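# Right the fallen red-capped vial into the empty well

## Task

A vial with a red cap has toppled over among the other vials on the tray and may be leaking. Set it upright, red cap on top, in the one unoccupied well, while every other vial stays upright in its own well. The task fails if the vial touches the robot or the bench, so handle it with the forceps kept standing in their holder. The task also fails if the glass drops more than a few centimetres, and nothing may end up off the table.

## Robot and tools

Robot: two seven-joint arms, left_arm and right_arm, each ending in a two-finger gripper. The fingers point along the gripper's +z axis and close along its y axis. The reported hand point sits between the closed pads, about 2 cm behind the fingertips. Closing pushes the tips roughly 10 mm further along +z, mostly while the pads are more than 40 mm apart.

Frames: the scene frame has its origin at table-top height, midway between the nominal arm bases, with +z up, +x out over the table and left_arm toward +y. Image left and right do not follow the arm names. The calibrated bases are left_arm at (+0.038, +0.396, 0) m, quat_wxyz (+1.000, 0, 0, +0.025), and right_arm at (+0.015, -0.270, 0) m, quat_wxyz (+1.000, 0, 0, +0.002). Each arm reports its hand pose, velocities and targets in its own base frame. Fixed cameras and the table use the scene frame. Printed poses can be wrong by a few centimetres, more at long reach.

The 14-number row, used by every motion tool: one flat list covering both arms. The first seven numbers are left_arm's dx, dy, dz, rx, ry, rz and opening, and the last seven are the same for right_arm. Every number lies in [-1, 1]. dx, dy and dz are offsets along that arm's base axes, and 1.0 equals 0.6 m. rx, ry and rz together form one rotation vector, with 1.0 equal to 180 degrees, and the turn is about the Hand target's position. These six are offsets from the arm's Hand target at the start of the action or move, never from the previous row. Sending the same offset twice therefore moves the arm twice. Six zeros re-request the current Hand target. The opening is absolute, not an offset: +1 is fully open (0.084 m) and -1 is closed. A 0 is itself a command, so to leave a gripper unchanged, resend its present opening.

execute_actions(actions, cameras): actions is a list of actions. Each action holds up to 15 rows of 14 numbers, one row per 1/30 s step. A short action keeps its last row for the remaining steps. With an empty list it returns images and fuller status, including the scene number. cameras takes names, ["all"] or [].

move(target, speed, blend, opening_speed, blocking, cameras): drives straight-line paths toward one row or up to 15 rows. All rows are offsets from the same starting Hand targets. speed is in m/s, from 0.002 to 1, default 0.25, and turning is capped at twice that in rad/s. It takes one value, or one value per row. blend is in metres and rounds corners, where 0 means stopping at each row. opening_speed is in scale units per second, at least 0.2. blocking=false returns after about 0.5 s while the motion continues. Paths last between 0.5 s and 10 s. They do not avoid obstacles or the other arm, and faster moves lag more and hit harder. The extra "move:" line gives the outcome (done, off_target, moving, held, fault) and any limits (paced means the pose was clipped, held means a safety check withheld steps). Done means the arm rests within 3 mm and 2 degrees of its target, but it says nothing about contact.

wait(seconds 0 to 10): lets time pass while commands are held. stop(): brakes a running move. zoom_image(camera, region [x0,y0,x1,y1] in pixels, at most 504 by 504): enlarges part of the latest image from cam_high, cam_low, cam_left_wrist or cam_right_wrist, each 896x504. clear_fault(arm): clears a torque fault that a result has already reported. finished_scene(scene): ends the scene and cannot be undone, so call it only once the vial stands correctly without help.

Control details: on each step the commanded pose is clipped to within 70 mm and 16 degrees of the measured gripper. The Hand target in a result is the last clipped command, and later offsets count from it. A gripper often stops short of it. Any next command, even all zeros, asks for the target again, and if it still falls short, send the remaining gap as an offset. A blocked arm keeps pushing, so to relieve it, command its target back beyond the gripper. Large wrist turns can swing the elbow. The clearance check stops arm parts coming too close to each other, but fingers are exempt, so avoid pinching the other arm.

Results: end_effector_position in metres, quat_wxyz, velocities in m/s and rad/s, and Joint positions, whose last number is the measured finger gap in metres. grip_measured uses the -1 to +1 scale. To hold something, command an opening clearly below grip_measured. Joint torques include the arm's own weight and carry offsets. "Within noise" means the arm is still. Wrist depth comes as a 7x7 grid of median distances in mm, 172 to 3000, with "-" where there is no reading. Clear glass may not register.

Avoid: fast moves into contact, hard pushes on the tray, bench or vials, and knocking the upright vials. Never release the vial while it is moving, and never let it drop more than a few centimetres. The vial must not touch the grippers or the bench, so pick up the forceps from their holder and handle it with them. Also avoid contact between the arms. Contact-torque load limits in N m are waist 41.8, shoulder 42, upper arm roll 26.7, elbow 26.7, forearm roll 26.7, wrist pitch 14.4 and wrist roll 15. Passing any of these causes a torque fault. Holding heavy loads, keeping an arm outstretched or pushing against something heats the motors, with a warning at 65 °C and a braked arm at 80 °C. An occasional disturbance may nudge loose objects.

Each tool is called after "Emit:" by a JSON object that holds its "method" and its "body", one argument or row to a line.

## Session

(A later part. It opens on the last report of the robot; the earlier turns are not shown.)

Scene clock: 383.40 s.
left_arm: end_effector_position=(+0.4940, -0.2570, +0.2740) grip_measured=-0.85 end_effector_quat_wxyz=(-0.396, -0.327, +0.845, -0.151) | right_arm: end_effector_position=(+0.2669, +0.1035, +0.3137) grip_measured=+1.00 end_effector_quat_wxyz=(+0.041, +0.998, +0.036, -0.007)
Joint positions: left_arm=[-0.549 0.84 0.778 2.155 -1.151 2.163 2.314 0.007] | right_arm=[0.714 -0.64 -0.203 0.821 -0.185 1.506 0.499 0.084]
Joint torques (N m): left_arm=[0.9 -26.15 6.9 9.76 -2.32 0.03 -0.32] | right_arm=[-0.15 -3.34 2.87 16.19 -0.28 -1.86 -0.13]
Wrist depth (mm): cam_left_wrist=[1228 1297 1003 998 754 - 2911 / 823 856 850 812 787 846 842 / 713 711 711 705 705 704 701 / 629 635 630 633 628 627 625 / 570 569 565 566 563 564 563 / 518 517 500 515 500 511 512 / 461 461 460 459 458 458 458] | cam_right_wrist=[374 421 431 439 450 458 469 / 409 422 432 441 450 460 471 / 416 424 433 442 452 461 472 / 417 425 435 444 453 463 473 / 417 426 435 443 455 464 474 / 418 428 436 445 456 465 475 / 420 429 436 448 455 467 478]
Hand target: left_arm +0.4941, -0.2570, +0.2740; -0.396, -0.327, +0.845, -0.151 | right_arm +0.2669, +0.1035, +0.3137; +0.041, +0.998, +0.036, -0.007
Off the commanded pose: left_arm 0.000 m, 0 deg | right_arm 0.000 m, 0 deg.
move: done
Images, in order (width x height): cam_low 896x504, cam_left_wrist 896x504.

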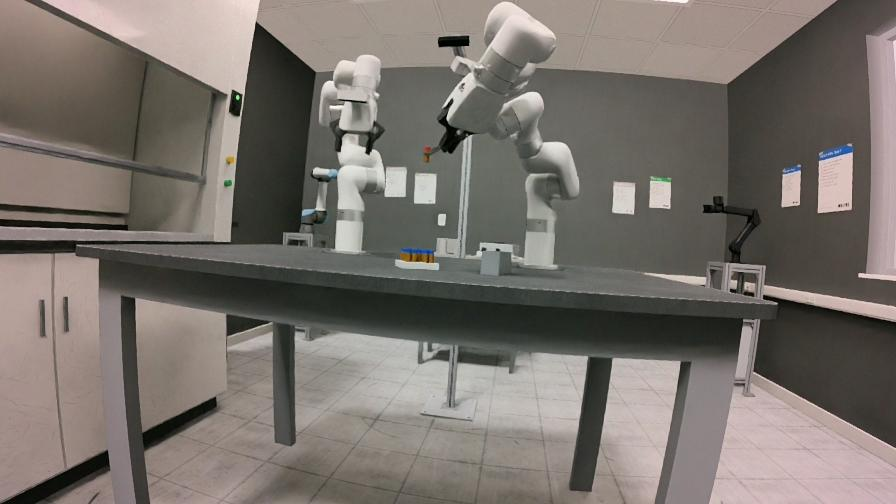

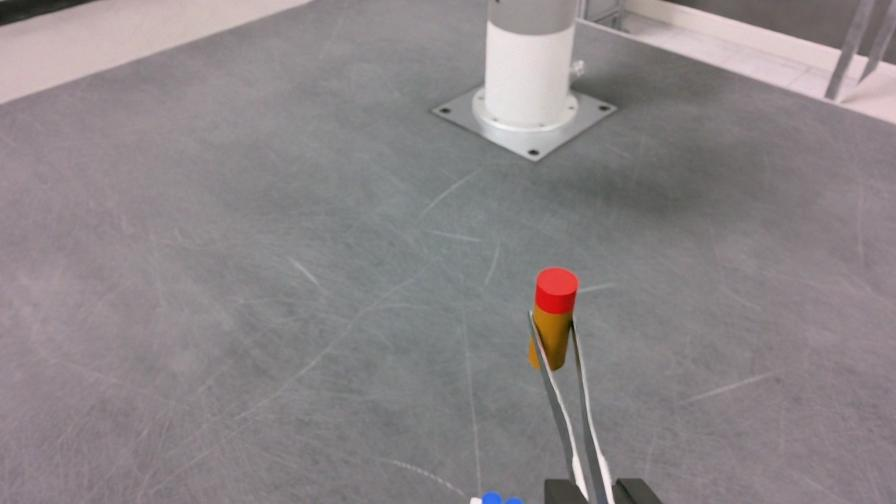

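Emit:
{"method": "move", "body": {
  "target": [0,0,-0.27,0,0,0,-0.95,0,0,0,0,0,0,1],
  "speed": 0.18,
  "cameras": ["cam_left_wrist"]
}}

Emit:
{"method": "zoom_image", "body": {
  "camera": "cam_left_wrist",
  "region": [400, 240, 664, 504]
}}

Emit:
{"method": "zoom_image", "body": {
  "camera": "cam_left_wrist",
  "region": [480, 260, 620, 400]
}}

Scene clock: 394.40 s.
left_arm: end_effector_position=(+0.4941, -0.2570, +0.1120) grip_measured=-0.85 end_effector_quat_wxyz=(-0.396, -0.327, +0.845, -0.151) | right_arm: end_effector_position=(+0.2669, +0.1035, +0.3137) grip_measured=+1.00 end_effector_quat_wxyz=(+0.041, +0.998, +0.036, -0.007)
Joint positions: left_arm=[-0.632 0.99 0.767 1.918 -1.146 1.927 2.562 0.007] | right_arm=[0.714 -0.64 -0.203 0.821 -0.185 1.506 0.499 0.084]
Joint torques (N m): left_arm=[1.28 -26.52 9.81 9.33 -1.71 -0.19 0.2] | right_arm=[-0.31 -3.28 2.76 16.15 -0.35 -1.93 -0.1]
Wrist depth (mm): cam_left_wrist=[609 607 605 601 600 599 596 / 515 514 491 509 511 511 506 / 429 429 427 426 426 423 423 / 381 381 380 380 378 378 377 / 343 343 342 342 282 340 340 / 303 311 312 301 249 300 309 / 278 278 277 277 254 276 275] | cam_right_wrist=[375 422 431 440 449 459 469 / 410 423 432 441 451 461 472 / 415 424 432 442 453 462 472 / 416 425 434 443 453 462 474 / 418 425 436 444 454 464 475 / 418 427 436 446 456 466 477 / 420 429 437 447 455 466 477]
Hand target: left_arm +0.4941, -0.2570, +0.1120; -0.396, -0.327, +0.845, -0.151 | right_arm +0.2669, +0.1035, +0.3137; +0.041, +0.998, +0.036, -0.007
Off the commanded pose: left_arm 0.000 m, 0 deg | right_arm 0.000 m, 0 deg.
move: done
Images, in order (width x height): cam_left_wrist 896x504.

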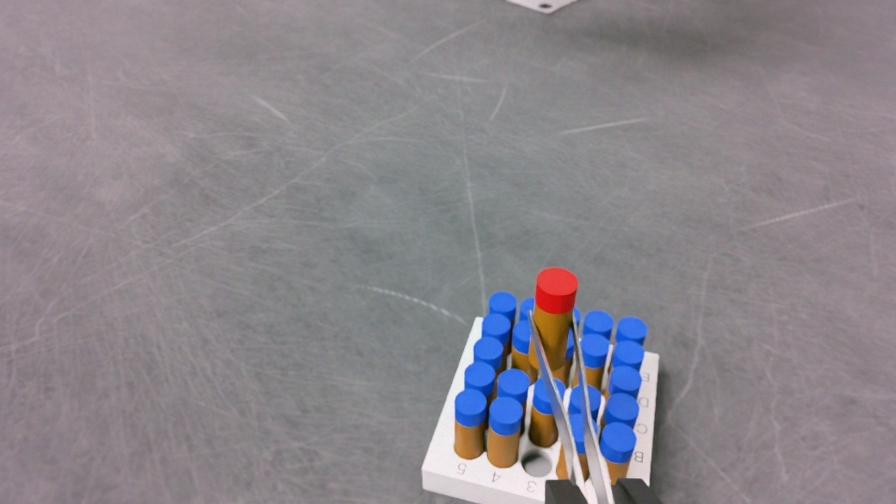

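Scaled by 1.909 from the camera's 896x504 image, which has a finer 1280x720 frame.

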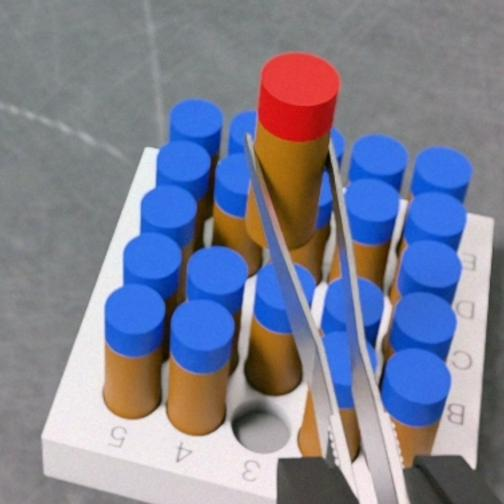

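Scaled by 3.600 from the camera's 896x504 image, which has a finer 1280x720 frame.

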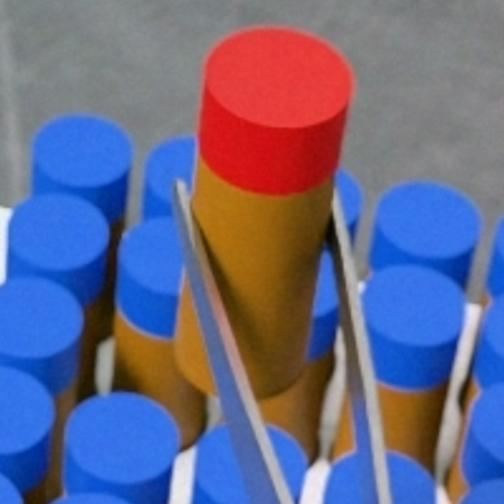

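Emit:
{"method": "move", "body": {
  "target": [0.0005,0.0035,-0.075,0,0,0,-0.95,0,0,0,0,0,0,1],
  "speed": 0.1,
  "cameras": ["cam_left_wrist","cam_low"]
}}

Emit:
{"method": "zoom_image", "body": {
  "camera": "cam_left_wrist",
  "region": [440, 260, 664, 484]
}}

Emit:
{"method": "zoom_image", "body": {
  "camera": "cam_low",
  "region": [370, 200, 470, 290]
}}

Scene clock: 408.60 s.
left_arm: end_effector_position=(+0.4944, -0.2549, +0.0670) grip_measured=-0.85 end_effector_quat_wxyz=(-0.396, -0.327, +0.845, -0.151) | right_arm: end_effector_position=(+0.2669, +0.1035, +0.3137) grip_measured=+1.00 end_effector_quat_wxyz=(+0.041, +0.998, +0.036, -0.007)
Joint positions: left_arm=[-0.624 1.059 0.747 1.911 -1.165 1.876 2.609 0.007] | right_arm=[0.714 -0.64 -0.203 0.821 -0.185 1.506 0.499 0.084]
Joint torques (N m): left_arm=[1.09 -27.11 10 8.76 -1.56 -0.04 0.16] | right_arm=[-0.06 -3.51 2.77 16.12 -0.23 -1.96 -0.09]
Wrist depth (mm): cam_left_wrist=[497 497 494 493 491 489 486 / 420 400 418 418 416 416 413 / 351 350 349 347 348 347 347 / 311 311 311 299 245 308 308 / 280 281 279 229 218 269 277 / 255 254 254 236 221 245 252 / 227 226 226 226 226 225 224] | cam_right_wrist=[375 422 430 440 449 459 470 / 411 423 431 441 450 460 472 / 416 424 433 442 451 461 473 / 417 425 435 444 453 462 474 / 417 426 435 444 454 464 475 / 418 426 437 446 456 465 476 / 420 429 436 447 456 466 479]
Hand target: left_arm +0.4944, -0.2549, +0.0670; -0.396, -0.327, +0.845, -0.151 | right_arm +0.2669, +0.1035, +0.3137; +0.041, +0.998, +0.036, -0.007
Off the commanded pose: left_arm 0.000 m, 0 deg | right_arm 0.000 m, 0 deg.
move: done
Images, in order (width x height): cam_low 896x504, cam_left_wrist 896x504.

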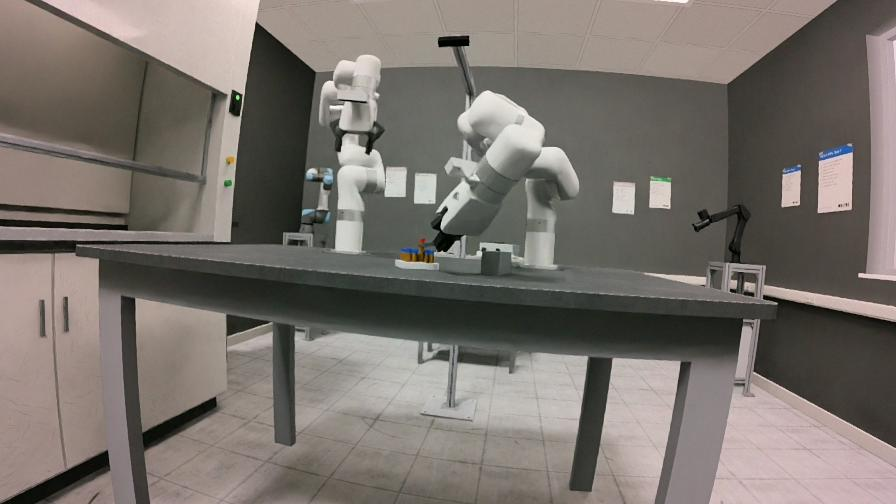

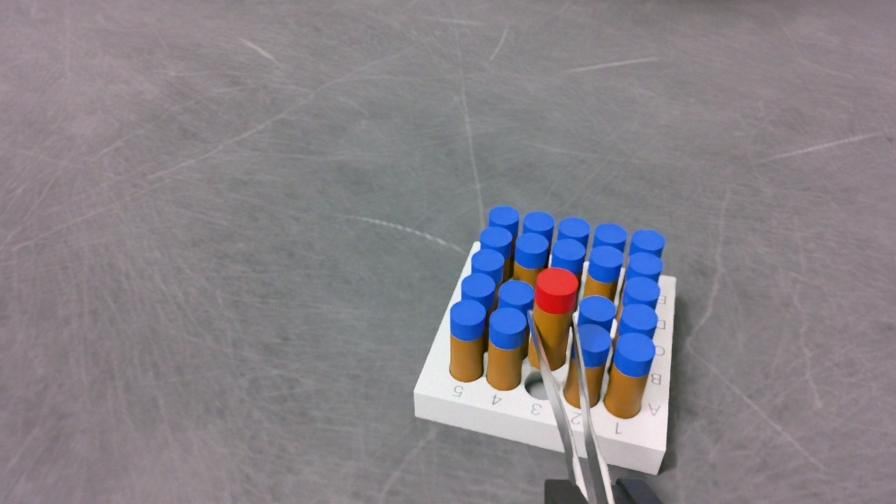

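Scaled by 2.250 from the camera's 896x504 image, which has a finer 1280x720 frame.

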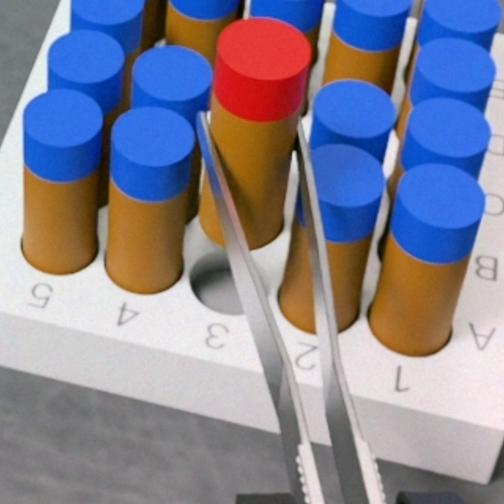

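Scaled by 5.040 from the camera's 896x504 image, which has a finer 1280x720 frame.

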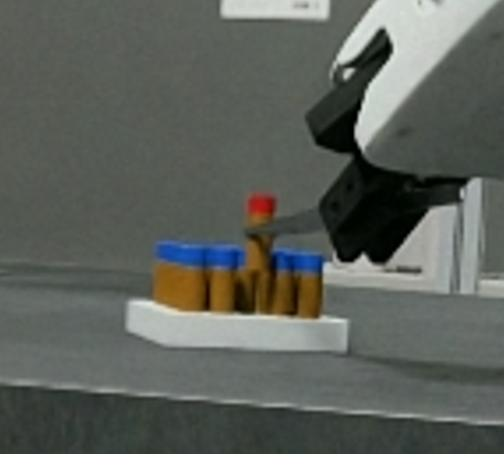

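Emit:
{"method": "zoom_image", "body": {
  "camera": "cam_low",
  "region": [392, 232, 446, 276]
}}

Emit:
{"method": "zoom_image", "body": {
  "camera": "cam_left_wrist",
  "region": [480, 260, 620, 420]
}}

Scaled by 9.333 from the camera's 896x504 image, which has a finer 1280x720 frame.

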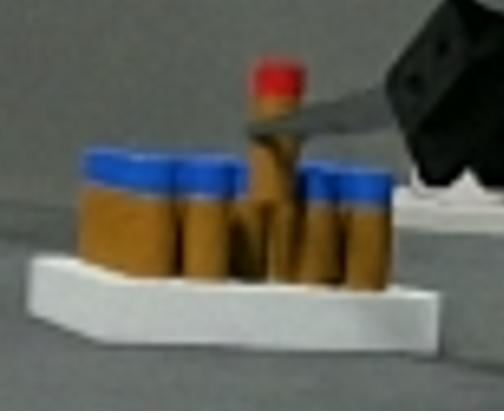

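Scaled by 3.150 from the camera's 896x504 image, which has a finer 1280x720 frame.

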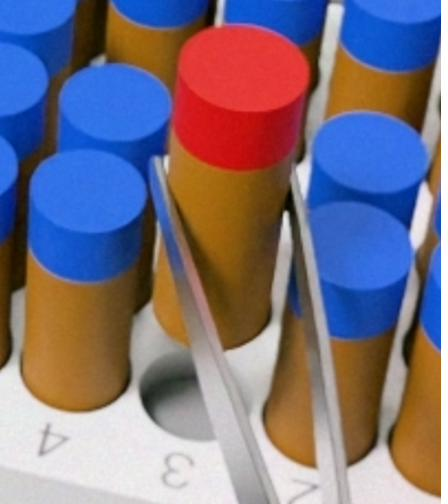

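Emit:
{"method": "move", "body": {
  "target": [-0.0037,-0.0047,0.0115,0.01675,-0.01855,0,-0.95,0,0,0,0,0,0,1],
  "speed": 0.05,
  "cameras": ["cam_left_wrist","cam_low"]
}}

Emit:
{"method": "zoom_image", "body": {
  "camera": "cam_low",
  "region": [392, 232, 446, 276]
}}

Emit:
{"method": "zoom_image", "body": {
  "camera": "cam_left_wrist",
  "region": [440, 240, 680, 440]
}}

Scene clock: 462.70 s.
left_arm: end_effector_position=(+0.4921, -0.2577, +0.0739) grip_measured=-0.85 end_effector_quat_wxyz=(-0.362, -0.333, +0.860, -0.138) | right_arm: end_effector_position=(+0.2669, +0.1035, +0.3137) grip_measured=+1.00 end_effector_quat_wxyz=(+0.041, +0.998, +0.036, -0.007)
Joint positions: left_arm=[-0.701 1.004 0.79 1.834 -1.136 1.812 2.613 0.007] | right_arm=[0.714 -0.64 -0.203 0.821 -0.185 1.506 0.499 0.084]
Joint torques (N m): left_arm=[-1.71 -28.06 12.63 8.8 -0.06 -0.28 0.11] | right_arm=[-0.09 -3.36 2.69 16.34 -0.34 -1.84 -0.09]
Wrist depth (mm): cam_left_wrist=[442 441 441 439 438 437 435 / 388 372 386 384 383 384 368 / 333 332 332 332 331 330 330 / 302 301 300 291 243 299 299 / 275 274 274 228 219 265 273 / 253 253 252 239 220 245 251 / 229 229 228 228 228 228 227] | cam_right_wrist=[375 421 431 439 450 458 469 / 410 423 432 441 451 461 471 / 416 424 433 442 452 462 472 / 417 424 435 444 453 461 474 / 417 426 434 444 454 465 475 / 419 427 436 446 456 465 476 / 419 429 437 447 456 466 477]
Hand target: left_arm +0.4921, -0.2577, +0.0739; -0.362, -0.333, +0.860, -0.139 | right_arm +0.2669, +0.1035, +0.3137; +0.041, +0.998, +0.036, -0.007
Off the commanded pose: left_arm 0.000 m, 0 deg | right_arm 0.000 m, 0 deg.
move: done
Images, in order (width x height): cam_low 896x504, cam_left_wrist 896x504.

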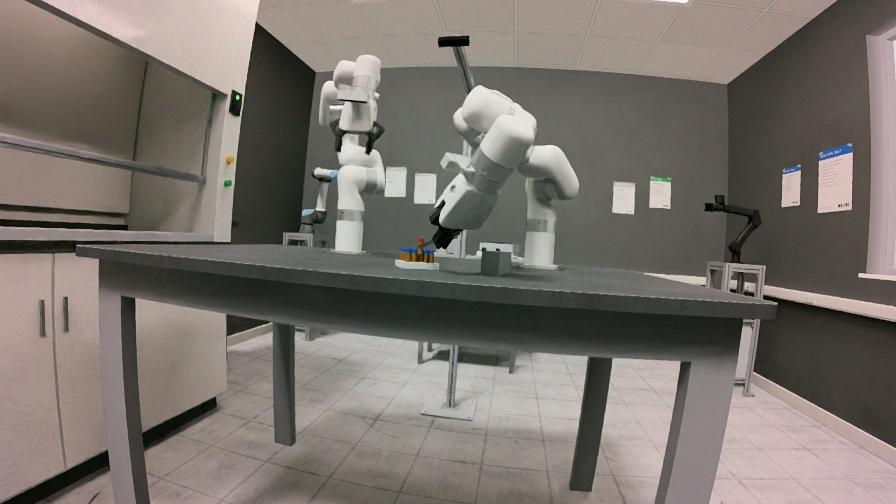

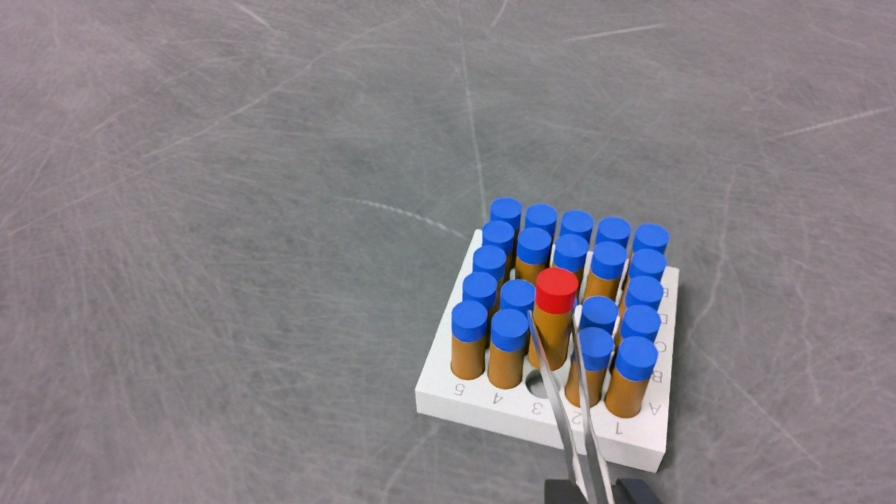

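Scaled by 9.333 from the camera's 896x504 image, which has a finer 1280x720 frame.

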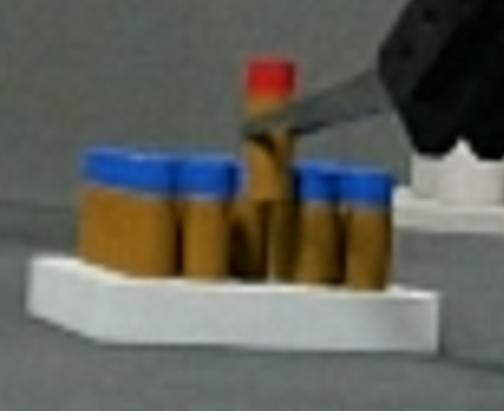

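Scaled by 2.100 from the camera's 896x504 image, which has a finer 1280x720 frame.

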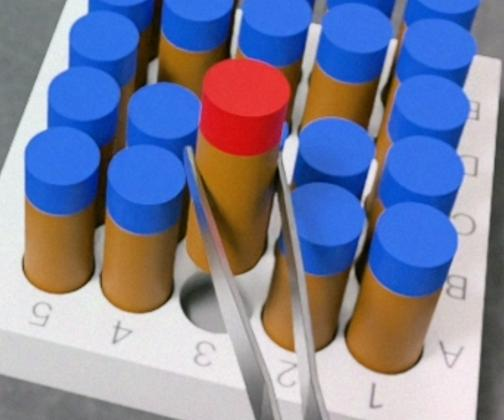

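Emit:
{"method": "move", "body": {
  "target": [-0.0043,-0.0018,-0.022,0,0,0,-0.95,0,0,0,0,0,0,1],
  "speed": 0.05,
  "cameras": ["cam_left_wrist","cam_low"]
}}

Emit:
{"method": "zoom_image", "body": {
  "camera": "cam_low",
  "region": [392, 232, 446, 276]
}}

Emit:
{"method": "zoom_image", "body": {
  "camera": "cam_left_wrist",
  "region": [480, 260, 640, 420]
}}

Scene clock: 475.90 s.
left_arm: end_effector_position=(+0.4896, -0.2588, +0.0607) grip_measured=-0.85 end_effector_quat_wxyz=(-0.362, -0.333, +0.860, -0.139) | right_arm: end_effector_position=(+0.2669, +0.1035, +0.3137) grip_measured=+1.00 end_effector_quat_wxyz=(+0.041, +0.998, +0.036, -0.007)
Joint positions: left_arm=[-0.707 1.018 0.784 1.819 -1.144 1.792 2.627 0.007] | right_arm=[0.714 -0.64 -0.203 0.821 -0.185 1.506 0.499 0.084]
Joint torques (N m): left_arm=[-1.93 -26.06 11.31 8.6 -1.42 -0.31 0.12] | right_arm=[-0.29 -3.55 2.82 16.24 -0.4 -1.92 -0.08]
Wrist depth (mm): cam_left_wrist=[414 413 412 410 411 409 408 / 363 362 361 362 360 359 360 / 313 312 311 321 310 310 309 / 282 282 282 273 229 272 280 / 258 258 257 212 203 249 256 / 238 237 236 225 211 230 235 / 214 214 214 214 213 213 213] | cam_right_wrist=[375 422 431 439 449 459 468 / 410 422 432 440 451 460 471 / 415 424 433 442 451 462 472 / 416 424 434 444 453 463 474 / 418 426 435 445 454 465 475 / 419 428 436 446 455 466 476 / 420 429 436 447 457 466 477]
Hand target: left_arm +0.4896, -0.2588, +0.0607; -0.362, -0.333, +0.860, -0.139 | right_arm +0.2669, +0.1035, +0.3137; +0.041, +0.998, +0.036, -0.007
Off the commanded pose: left_arm 0.000 m, 0 deg | right_arm 0.000 m, 0 deg.
move: done
Images, in order (width x height): cam_low 896x504, cam_left_wrist 896x504.

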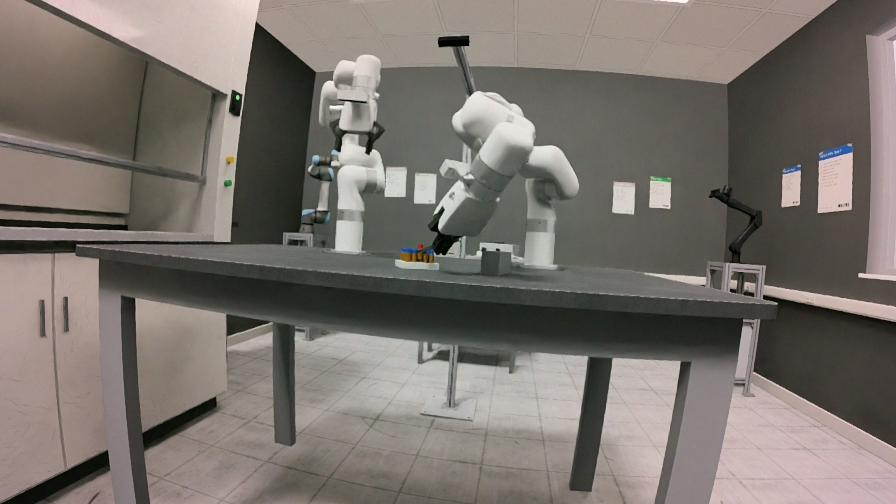

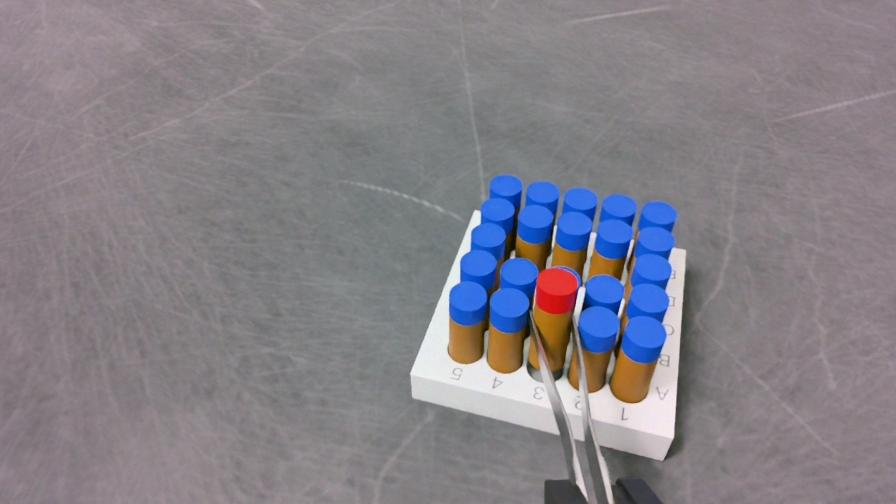

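Scaled by 9.333 from the camera's 896x504 image, which has a finer 1280x720 frame.

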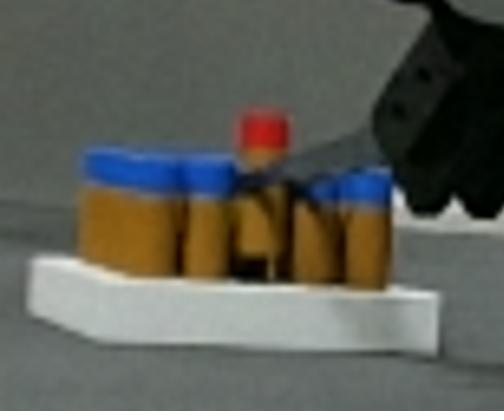

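Scaled by 3.150 from the camera's 896x504 image, which has a finer 1280x720 frame.

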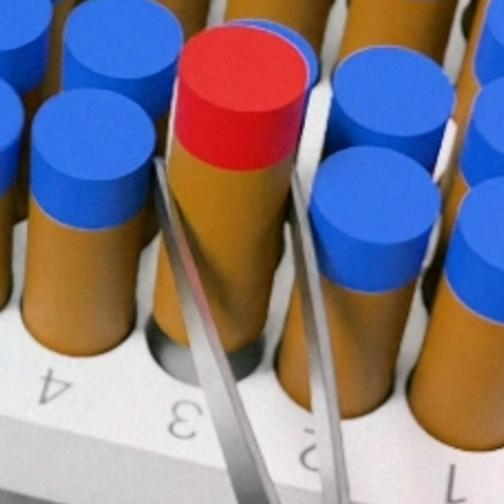

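Emit:
{"method": "move", "body": {
  "target": [0.0006,0.0004,-0.0135,0,0,0,-0.95,0,0,0,0,0,0,1],
  "speed": 0.03,
  "cameras": ["cam_left_wrist","cam_low"]
}}

Emit:
{"method": "zoom_image", "body": {
  "camera": "cam_low",
  "region": [392, 232, 446, 276]
}}

Emit:
{"method": "zoom_image", "body": {
  "camera": "cam_left_wrist",
  "region": [480, 260, 640, 420]
}}

Scene clock: 486.73 s.
left_arm: end_effector_position=(+0.4899, -0.2586, +0.0526) grip_measured=-0.85 end_effector_quat_wxyz=(-0.362, -0.333, +0.860, -0.139) | right_arm: end_effector_position=(+0.2669, +0.1035, +0.3137) grip_measured=+1.00 end_effector_quat_wxyz=(+0.041, +0.998, +0.036, -0.007)
Joint positions: left_arm=[-0.703 1.033 0.779 1.822 -1.149 1.783 2.634 0.007] | right_arm=[0.714 -0.64 -0.203 0.821 -0.185 1.506 0.499 0.084]
Joint torques (N m): left_arm=[0.93 -26.03 11.07 8.97 -1.28 -0.51 0.2] | right_arm=[-0.39 -3.38 2.63 16.18 -0.32 -1.89 -0.14]
Wrist depth (mm): cam_left_wrist=[397 396 396 395 393 392 391 / 350 348 348 346 346 344 344 / 300 299 299 298 234 297 297 / 272 271 271 219 210 261 269 / 248 247 247 216 197 239 245 / 228 228 222 216 207 220 226 / 206 206 206 205 205 205 204] | cam_right_wrist=[375 422 431 439 449 459 469 / 409 423 432 441 450 460 471 / 416 424 432 442 452 462 473 / 417 425 434 444 454 463 473 / 418 425 435 445 453 464 475 / 419 427 437 446 456 466 476 / 420 428 437 447 456 467 477]
Hand target: left_arm +0.4899, -0.2586, +0.0526; -0.362, -0.333, +0.860, -0.139 | right_arm +0.2669, +0.1035, +0.3137; +0.041, +0.998, +0.036, -0.007
Off the commanded pose: left_arm 0.000 m, 0 deg | right_arm 0.000 m, 0 deg.
move: done
Images, in order (width x height): cam_low 896x504, cam_left_wrist 896x504.

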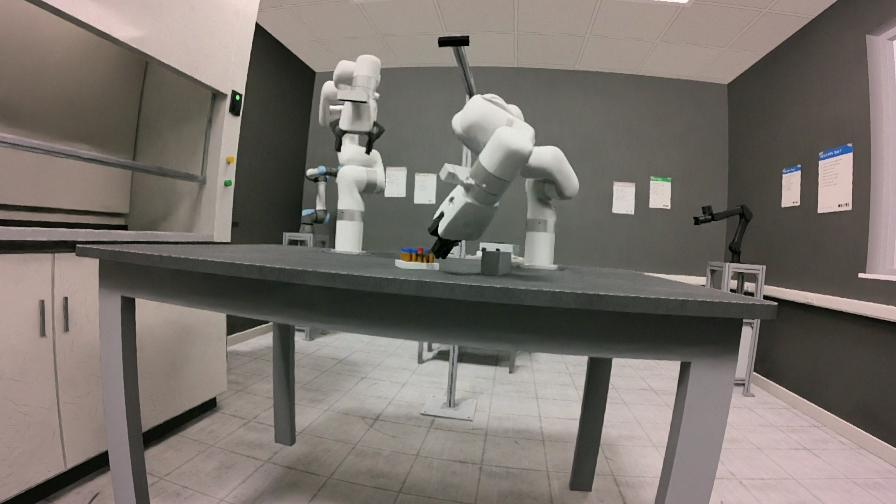

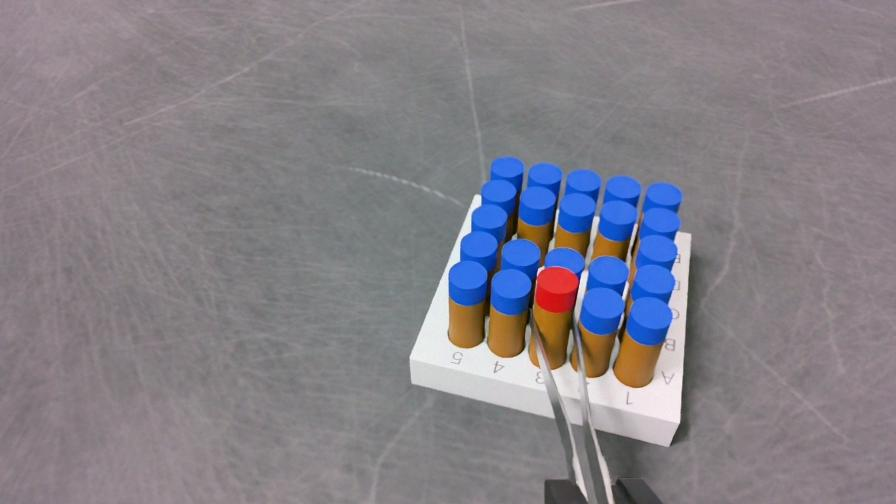

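Scaled by 9.333 from the camera's 896x504 image, which has a finer 1280x720 frame.

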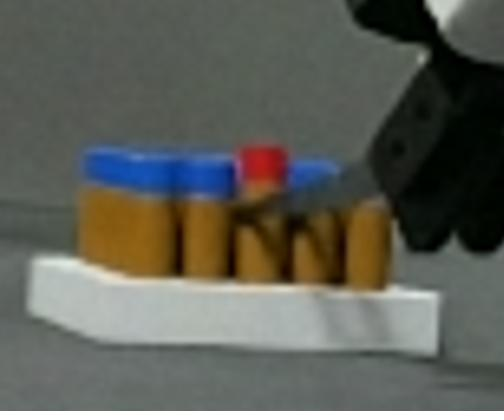

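Scaled by 3.150 from the camera's 896x504 image, which has a finer 1280x720 frame.

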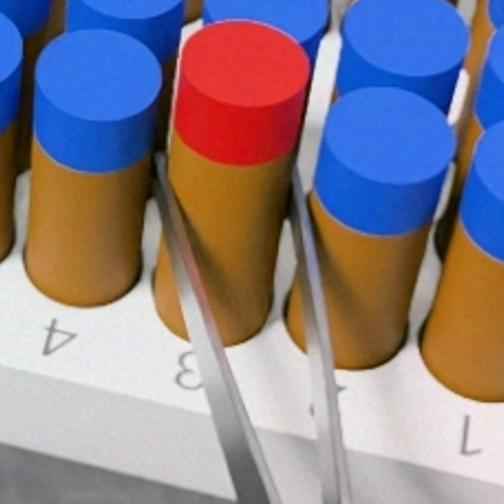

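Emit:
{"method": "move", "body": {
  "target": [0,0,-0.0043,0,0,0,-0.95,0,0,0,0,0,0,1],
  "speed": 0.02,
  "cameras": ["cam_left_wrist","cam_low"]
}}

Emit:
{"method": "zoom_image", "body": {
  "camera": "cam_low",
  "region": [392, 232, 446, 276]
}}

Emit:
{"method": "zoom_image", "body": {
  "camera": "cam_left_wrist",
  "region": [480, 260, 640, 420]
}}

Scene clock: 497.40 s.
left_arm: end_effector_position=(+0.4899, -0.2586, +0.0500) grip_measured=-0.85 end_effector_quat_wxyz=(-0.362, -0.333, +0.860, -0.139) | right_arm: end_effector_position=(+0.2669, +0.1035, +0.3137) grip_measured=+1.00 end_effector_quat_wxyz=(+0.041, +0.998, +0.036, -0.007)
Joint positions: left_arm=[-0.702 1.037 0.777 1.822 -1.151 1.78 2.636 0.007] | right_arm=[0.714 -0.64 -0.203 0.821 -0.185 1.506 0.499 0.084]
Joint torques (N m): left_arm=[1.6 -24.94 11.05 8.68 -1.34 -0.82 0.28] | right_arm=[-0.37 -3.28 2.59 16.11 -0.38 -1.9 -0.12]
Wrist depth (mm): cam_left_wrist=[393 391 391 390 388 388 386 / 344 344 342 341 341 340 339 / 296 295 295 295 232 293 293 / 267 267 266 213 206 257 265 / 244 244 244 216 198 236 242 / 225 224 219 216 207 217 223 / 203 203 203 202 202 202 201] | cam_right_wrist=[375 421 431 439 450 458 469 / 410 423 431 441 451 459 471 / 415 423 433 442 452 462 472 / 417 425 434 442 452 462 473 / 417 426 435 445 453 464 474 / 418 428 435 446 455 465 475 / 420 429 437 447 456 466 477]
Hand target: left_arm +0.4899, -0.2586, +0.0500; -0.362, -0.333, +0.860, -0.139 | right_arm +0.2669, +0.1035, +0.3137; +0.041, +0.998, +0.036, -0.007
Off the commanded pose: left_arm 0.000 m, 0 deg | right_arm 0.000 m, 0 deg.
move: done
Images, in order (width x height): cam_low 896x504, cam_left_wrist 896x504.

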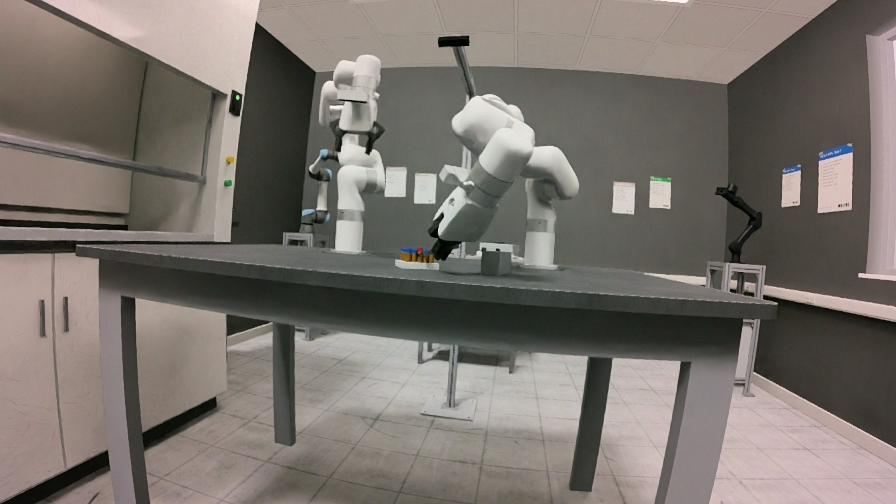

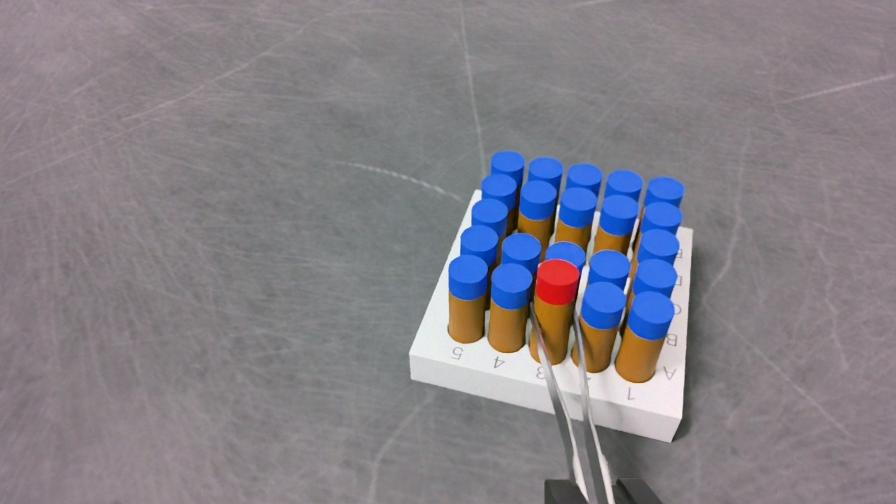

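Scaled by 9.333 from the camera's 896x504 image, which has a finer 1280x720 frame.

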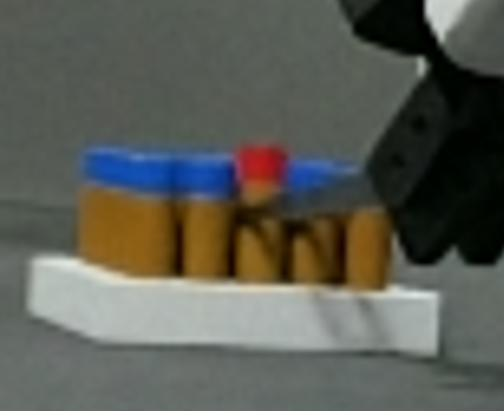

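Scaled by 3.150 from the camera's 896x504 image, which has a finer 1280x720 frame.

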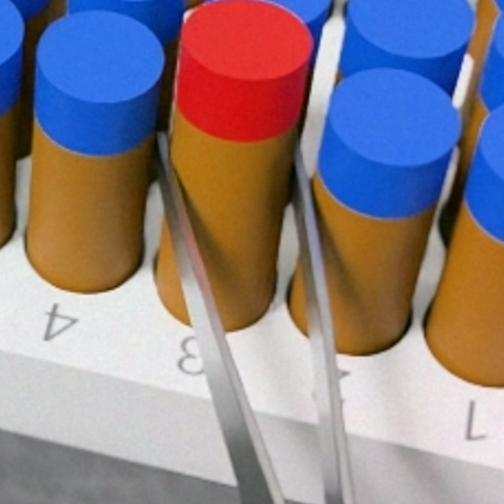

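Emit:
{"method": "move", "body": {
  "target": [
    [0,0,0.0016,0,0,0,-0.95,0,0,0,0,0,0,1],
    [-0.00086,-0.00078,0.0016,0,0,0,-0.95,0,0,0,0,0,0,1],
    [-0.00086,-0.00078,-0.0035,0,0,0,-0.95,0,0,0,0,0,0,1]
  ],
  "speed": 0.02,
  "cameras": ["cam_left_wrist","cam_low"]
}}

Emit:
{"method": "zoom_image", "body": {
  "camera": "cam_low",
  "region": [392, 232, 446, 276]
}}

Emit:
{"method": "zoom_image", "body": {
  "camera": "cam_left_wrist",
  "region": [480, 240, 640, 400]
}}

Scene clock: 517.17 s.
left_arm: end_effector_position=(+0.4894, -0.2591, +0.0479) grip_measured=-0.85 end_effector_quat_wxyz=(-0.362, -0.333, +0.860, -0.139) | right_arm: end_effector_position=(+0.2669, +0.1035, +0.3137) grip_measured=+1.00 end_effector_quat_wxyz=(+0.041, +0.998, +0.036, -0.007)
Joint positions: left_arm=[-0.704 1.039 0.776 1.82 -1.153 1.776 2.638 0.007] | right_arm=[0.714 -0.64 -0.203 0.821 -0.185 1.506 0.499 0.084]
Joint torques (N m): left_arm=[1.73 -25.54 11.38 8.46 -1.11 -0.9 0.21] | right_arm=[-0.37 -3.32 2.9 16.3 -0.41 -1.93 -0.12]
Wrist depth (mm): cam_left_wrist=[389 388 386 387 385 383 383 / 328 339 339 337 338 337 336 / 292 292 292 291 230 289 290 / 265 264 264 210 204 255 262 / 242 241 241 215 196 233 239 / 222 222 216 214 204 215 220 / 201 201 200 200 200 200 199] | cam_right_wrist=[375 421 430 439 449 458 470 / 410 423 431 441 451 460 471 / 415 423 432 443 452 461 472 / 417 426 434 443 453 462 474 / 417 427 436 444 454 465 475 / 419 428 437 444 456 465 476 / 419 429 436 447 456 466 478]
Hand target: left_arm +0.4894, -0.2591, +0.0479; -0.362, -0.333, +0.860, -0.139 | right_arm +0.2669, +0.1035, +0.3137; +0.041, +0.998, +0.036, -0.007
Off the commanded pose: left_arm 0.000 m, 0 deg | right_arm 0.000 m, 0 deg.
move: done
Images, in order (width x height): cam_low 896x504, cam_left_wrist 896x504.

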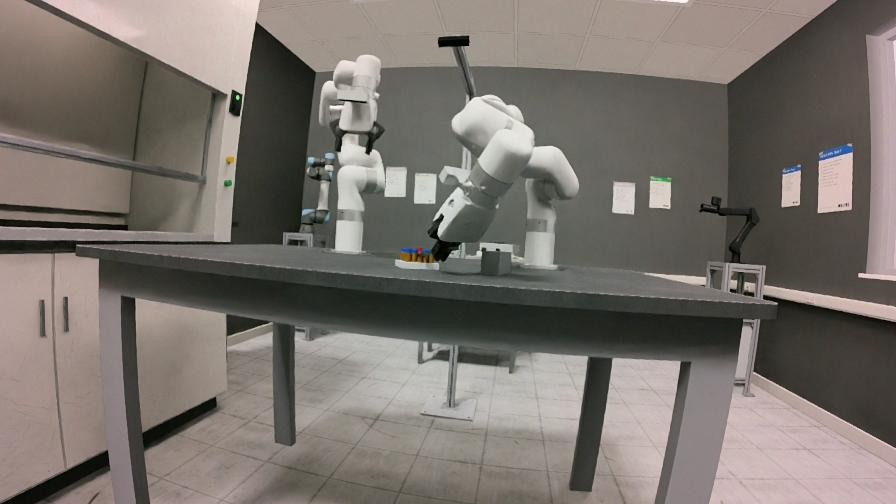

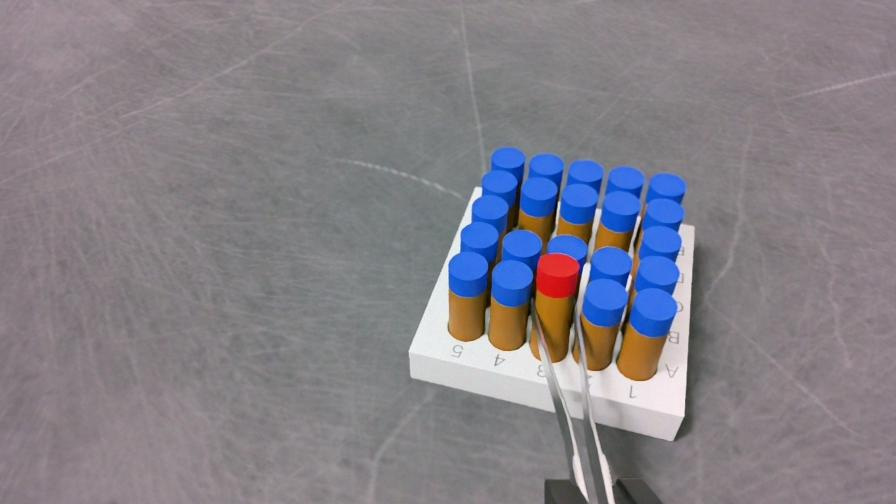

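Scaled by 9.333 from the camera's 896x504 image, which has a finer 1280x720 frame.

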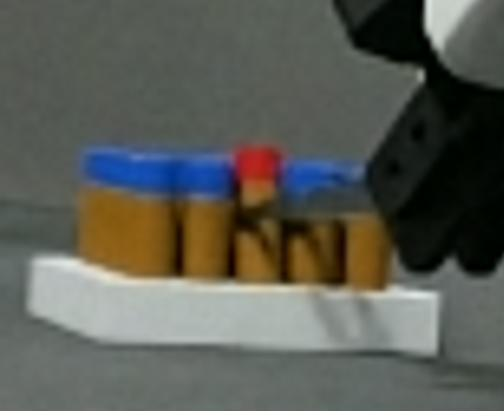

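Scaled by 3.150 from the camera's 896x504 image, which has a finer 1280x720 frame.

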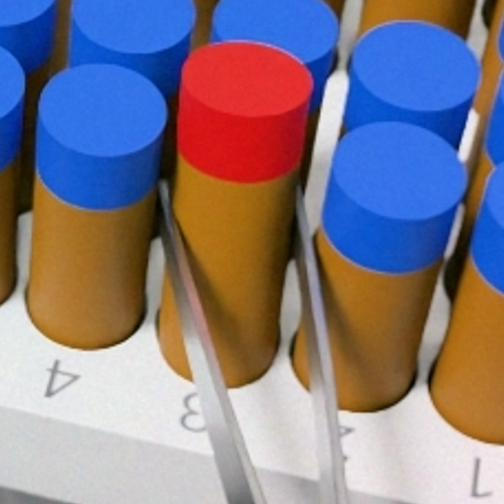

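Emit:
{"method": "move", "body": {
  "target": [0.0004,-0.0006,0.0095,0,0,0,-0.95,0,0,0,0,0,0,1],
  "speed": 0.03,
  "cameras": ["cam_left_wrist","cam_low"]
}}

Emit:
{"method": "zoom_image", "body": {
  "camera": "cam_low",
  "region": [392, 232, 446, 276]
}}

Emit:
{"method": "zoom_image", "body": {
  "camera": "cam_left_wrist",
  "region": [480, 240, 640, 400]
}}

Scene clock: 530.90 s.
left_arm: end_effector_position=(+0.4896, -0.2594, +0.0536) grip_measured=-0.85 end_effector_quat_wxyz=(-0.362, -0.333, +0.860, -0.138) | right_arm: end_effector_position=(+0.2669, +0.1035, +0.3137) grip_measured=+1.00 end_effector_quat_wxyz=(+0.041, +0.998, +0.036, -0.007)
Joint positions: left_arm=[-0.705 1.031 0.779 1.821 -1.149 1.783 2.632 0.007] | right_arm=[0.714 -0.64 -0.203 0.821 -0.185 1.506 0.499 0.084]
Joint torques (N m): left_arm=[-2.01 -28.21 12.73 8.91 -0.13 0.18 -0.24] | right_arm=[-0.6 -3.46 2.7 16.25 -0.38 -1.97 -0.19]
Wrist depth (mm): cam_left_wrist=[402 398 397 396 396 395 392 / 350 349 349 348 348 348 346 / 302 301 300 300 239 298 298 / 273 272 271 218 220 261 270 / 249 248 248 210 198 240 246 / 229 228 223 217 206 221 227 / 206 207 206 206 206 205 206] | cam_right_wrist=[374 423 430 439 449 459 468 / 405 423 432 441 450 460 471 / 415 424 433 442 451 461 472 / 416 424 435 442 454 463 474 / 418 426 435 443 455 465 476 / 418 427 437 446 456 465 477 / 420 429 435 446 456 466 478]
Hand target: left_arm +0.4896, -0.2594, +0.0536; -0.362, -0.333, +0.860, -0.139 | right_arm +0.2669, +0.1035, +0.3137; +0.041, +0.998, +0.036, -0.007
Off the commanded pose: left_arm 0.000 m, 0 deg | right_arm 0.000 m, 0 deg.
move: done
Images, in order (width x height): cam_low 896x504, cam_left_wrist 896x504.

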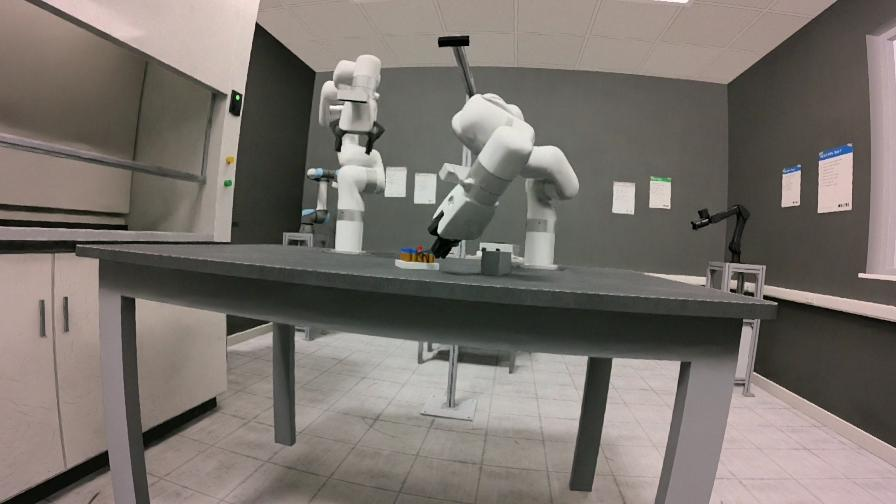

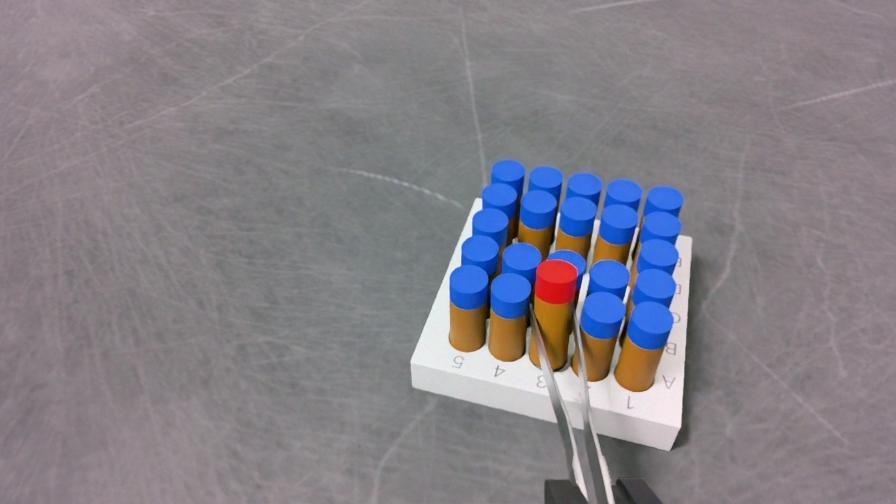

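Scaled by 9.333 from the camera's 896x504 image, which has a finer 1280x720 frame.

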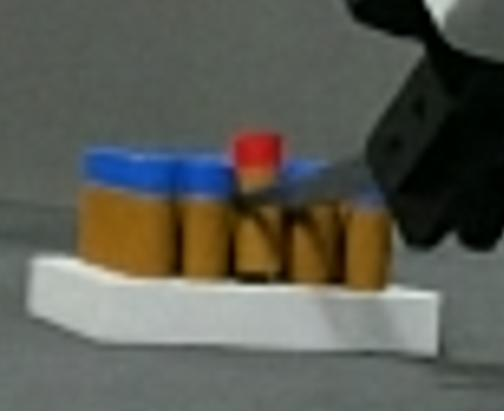

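Scaled by 3.150 from the camera's 896x504 image, which has a finer 1280x720 frame.

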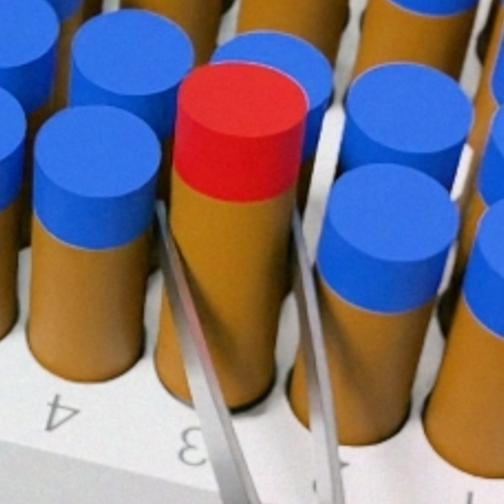

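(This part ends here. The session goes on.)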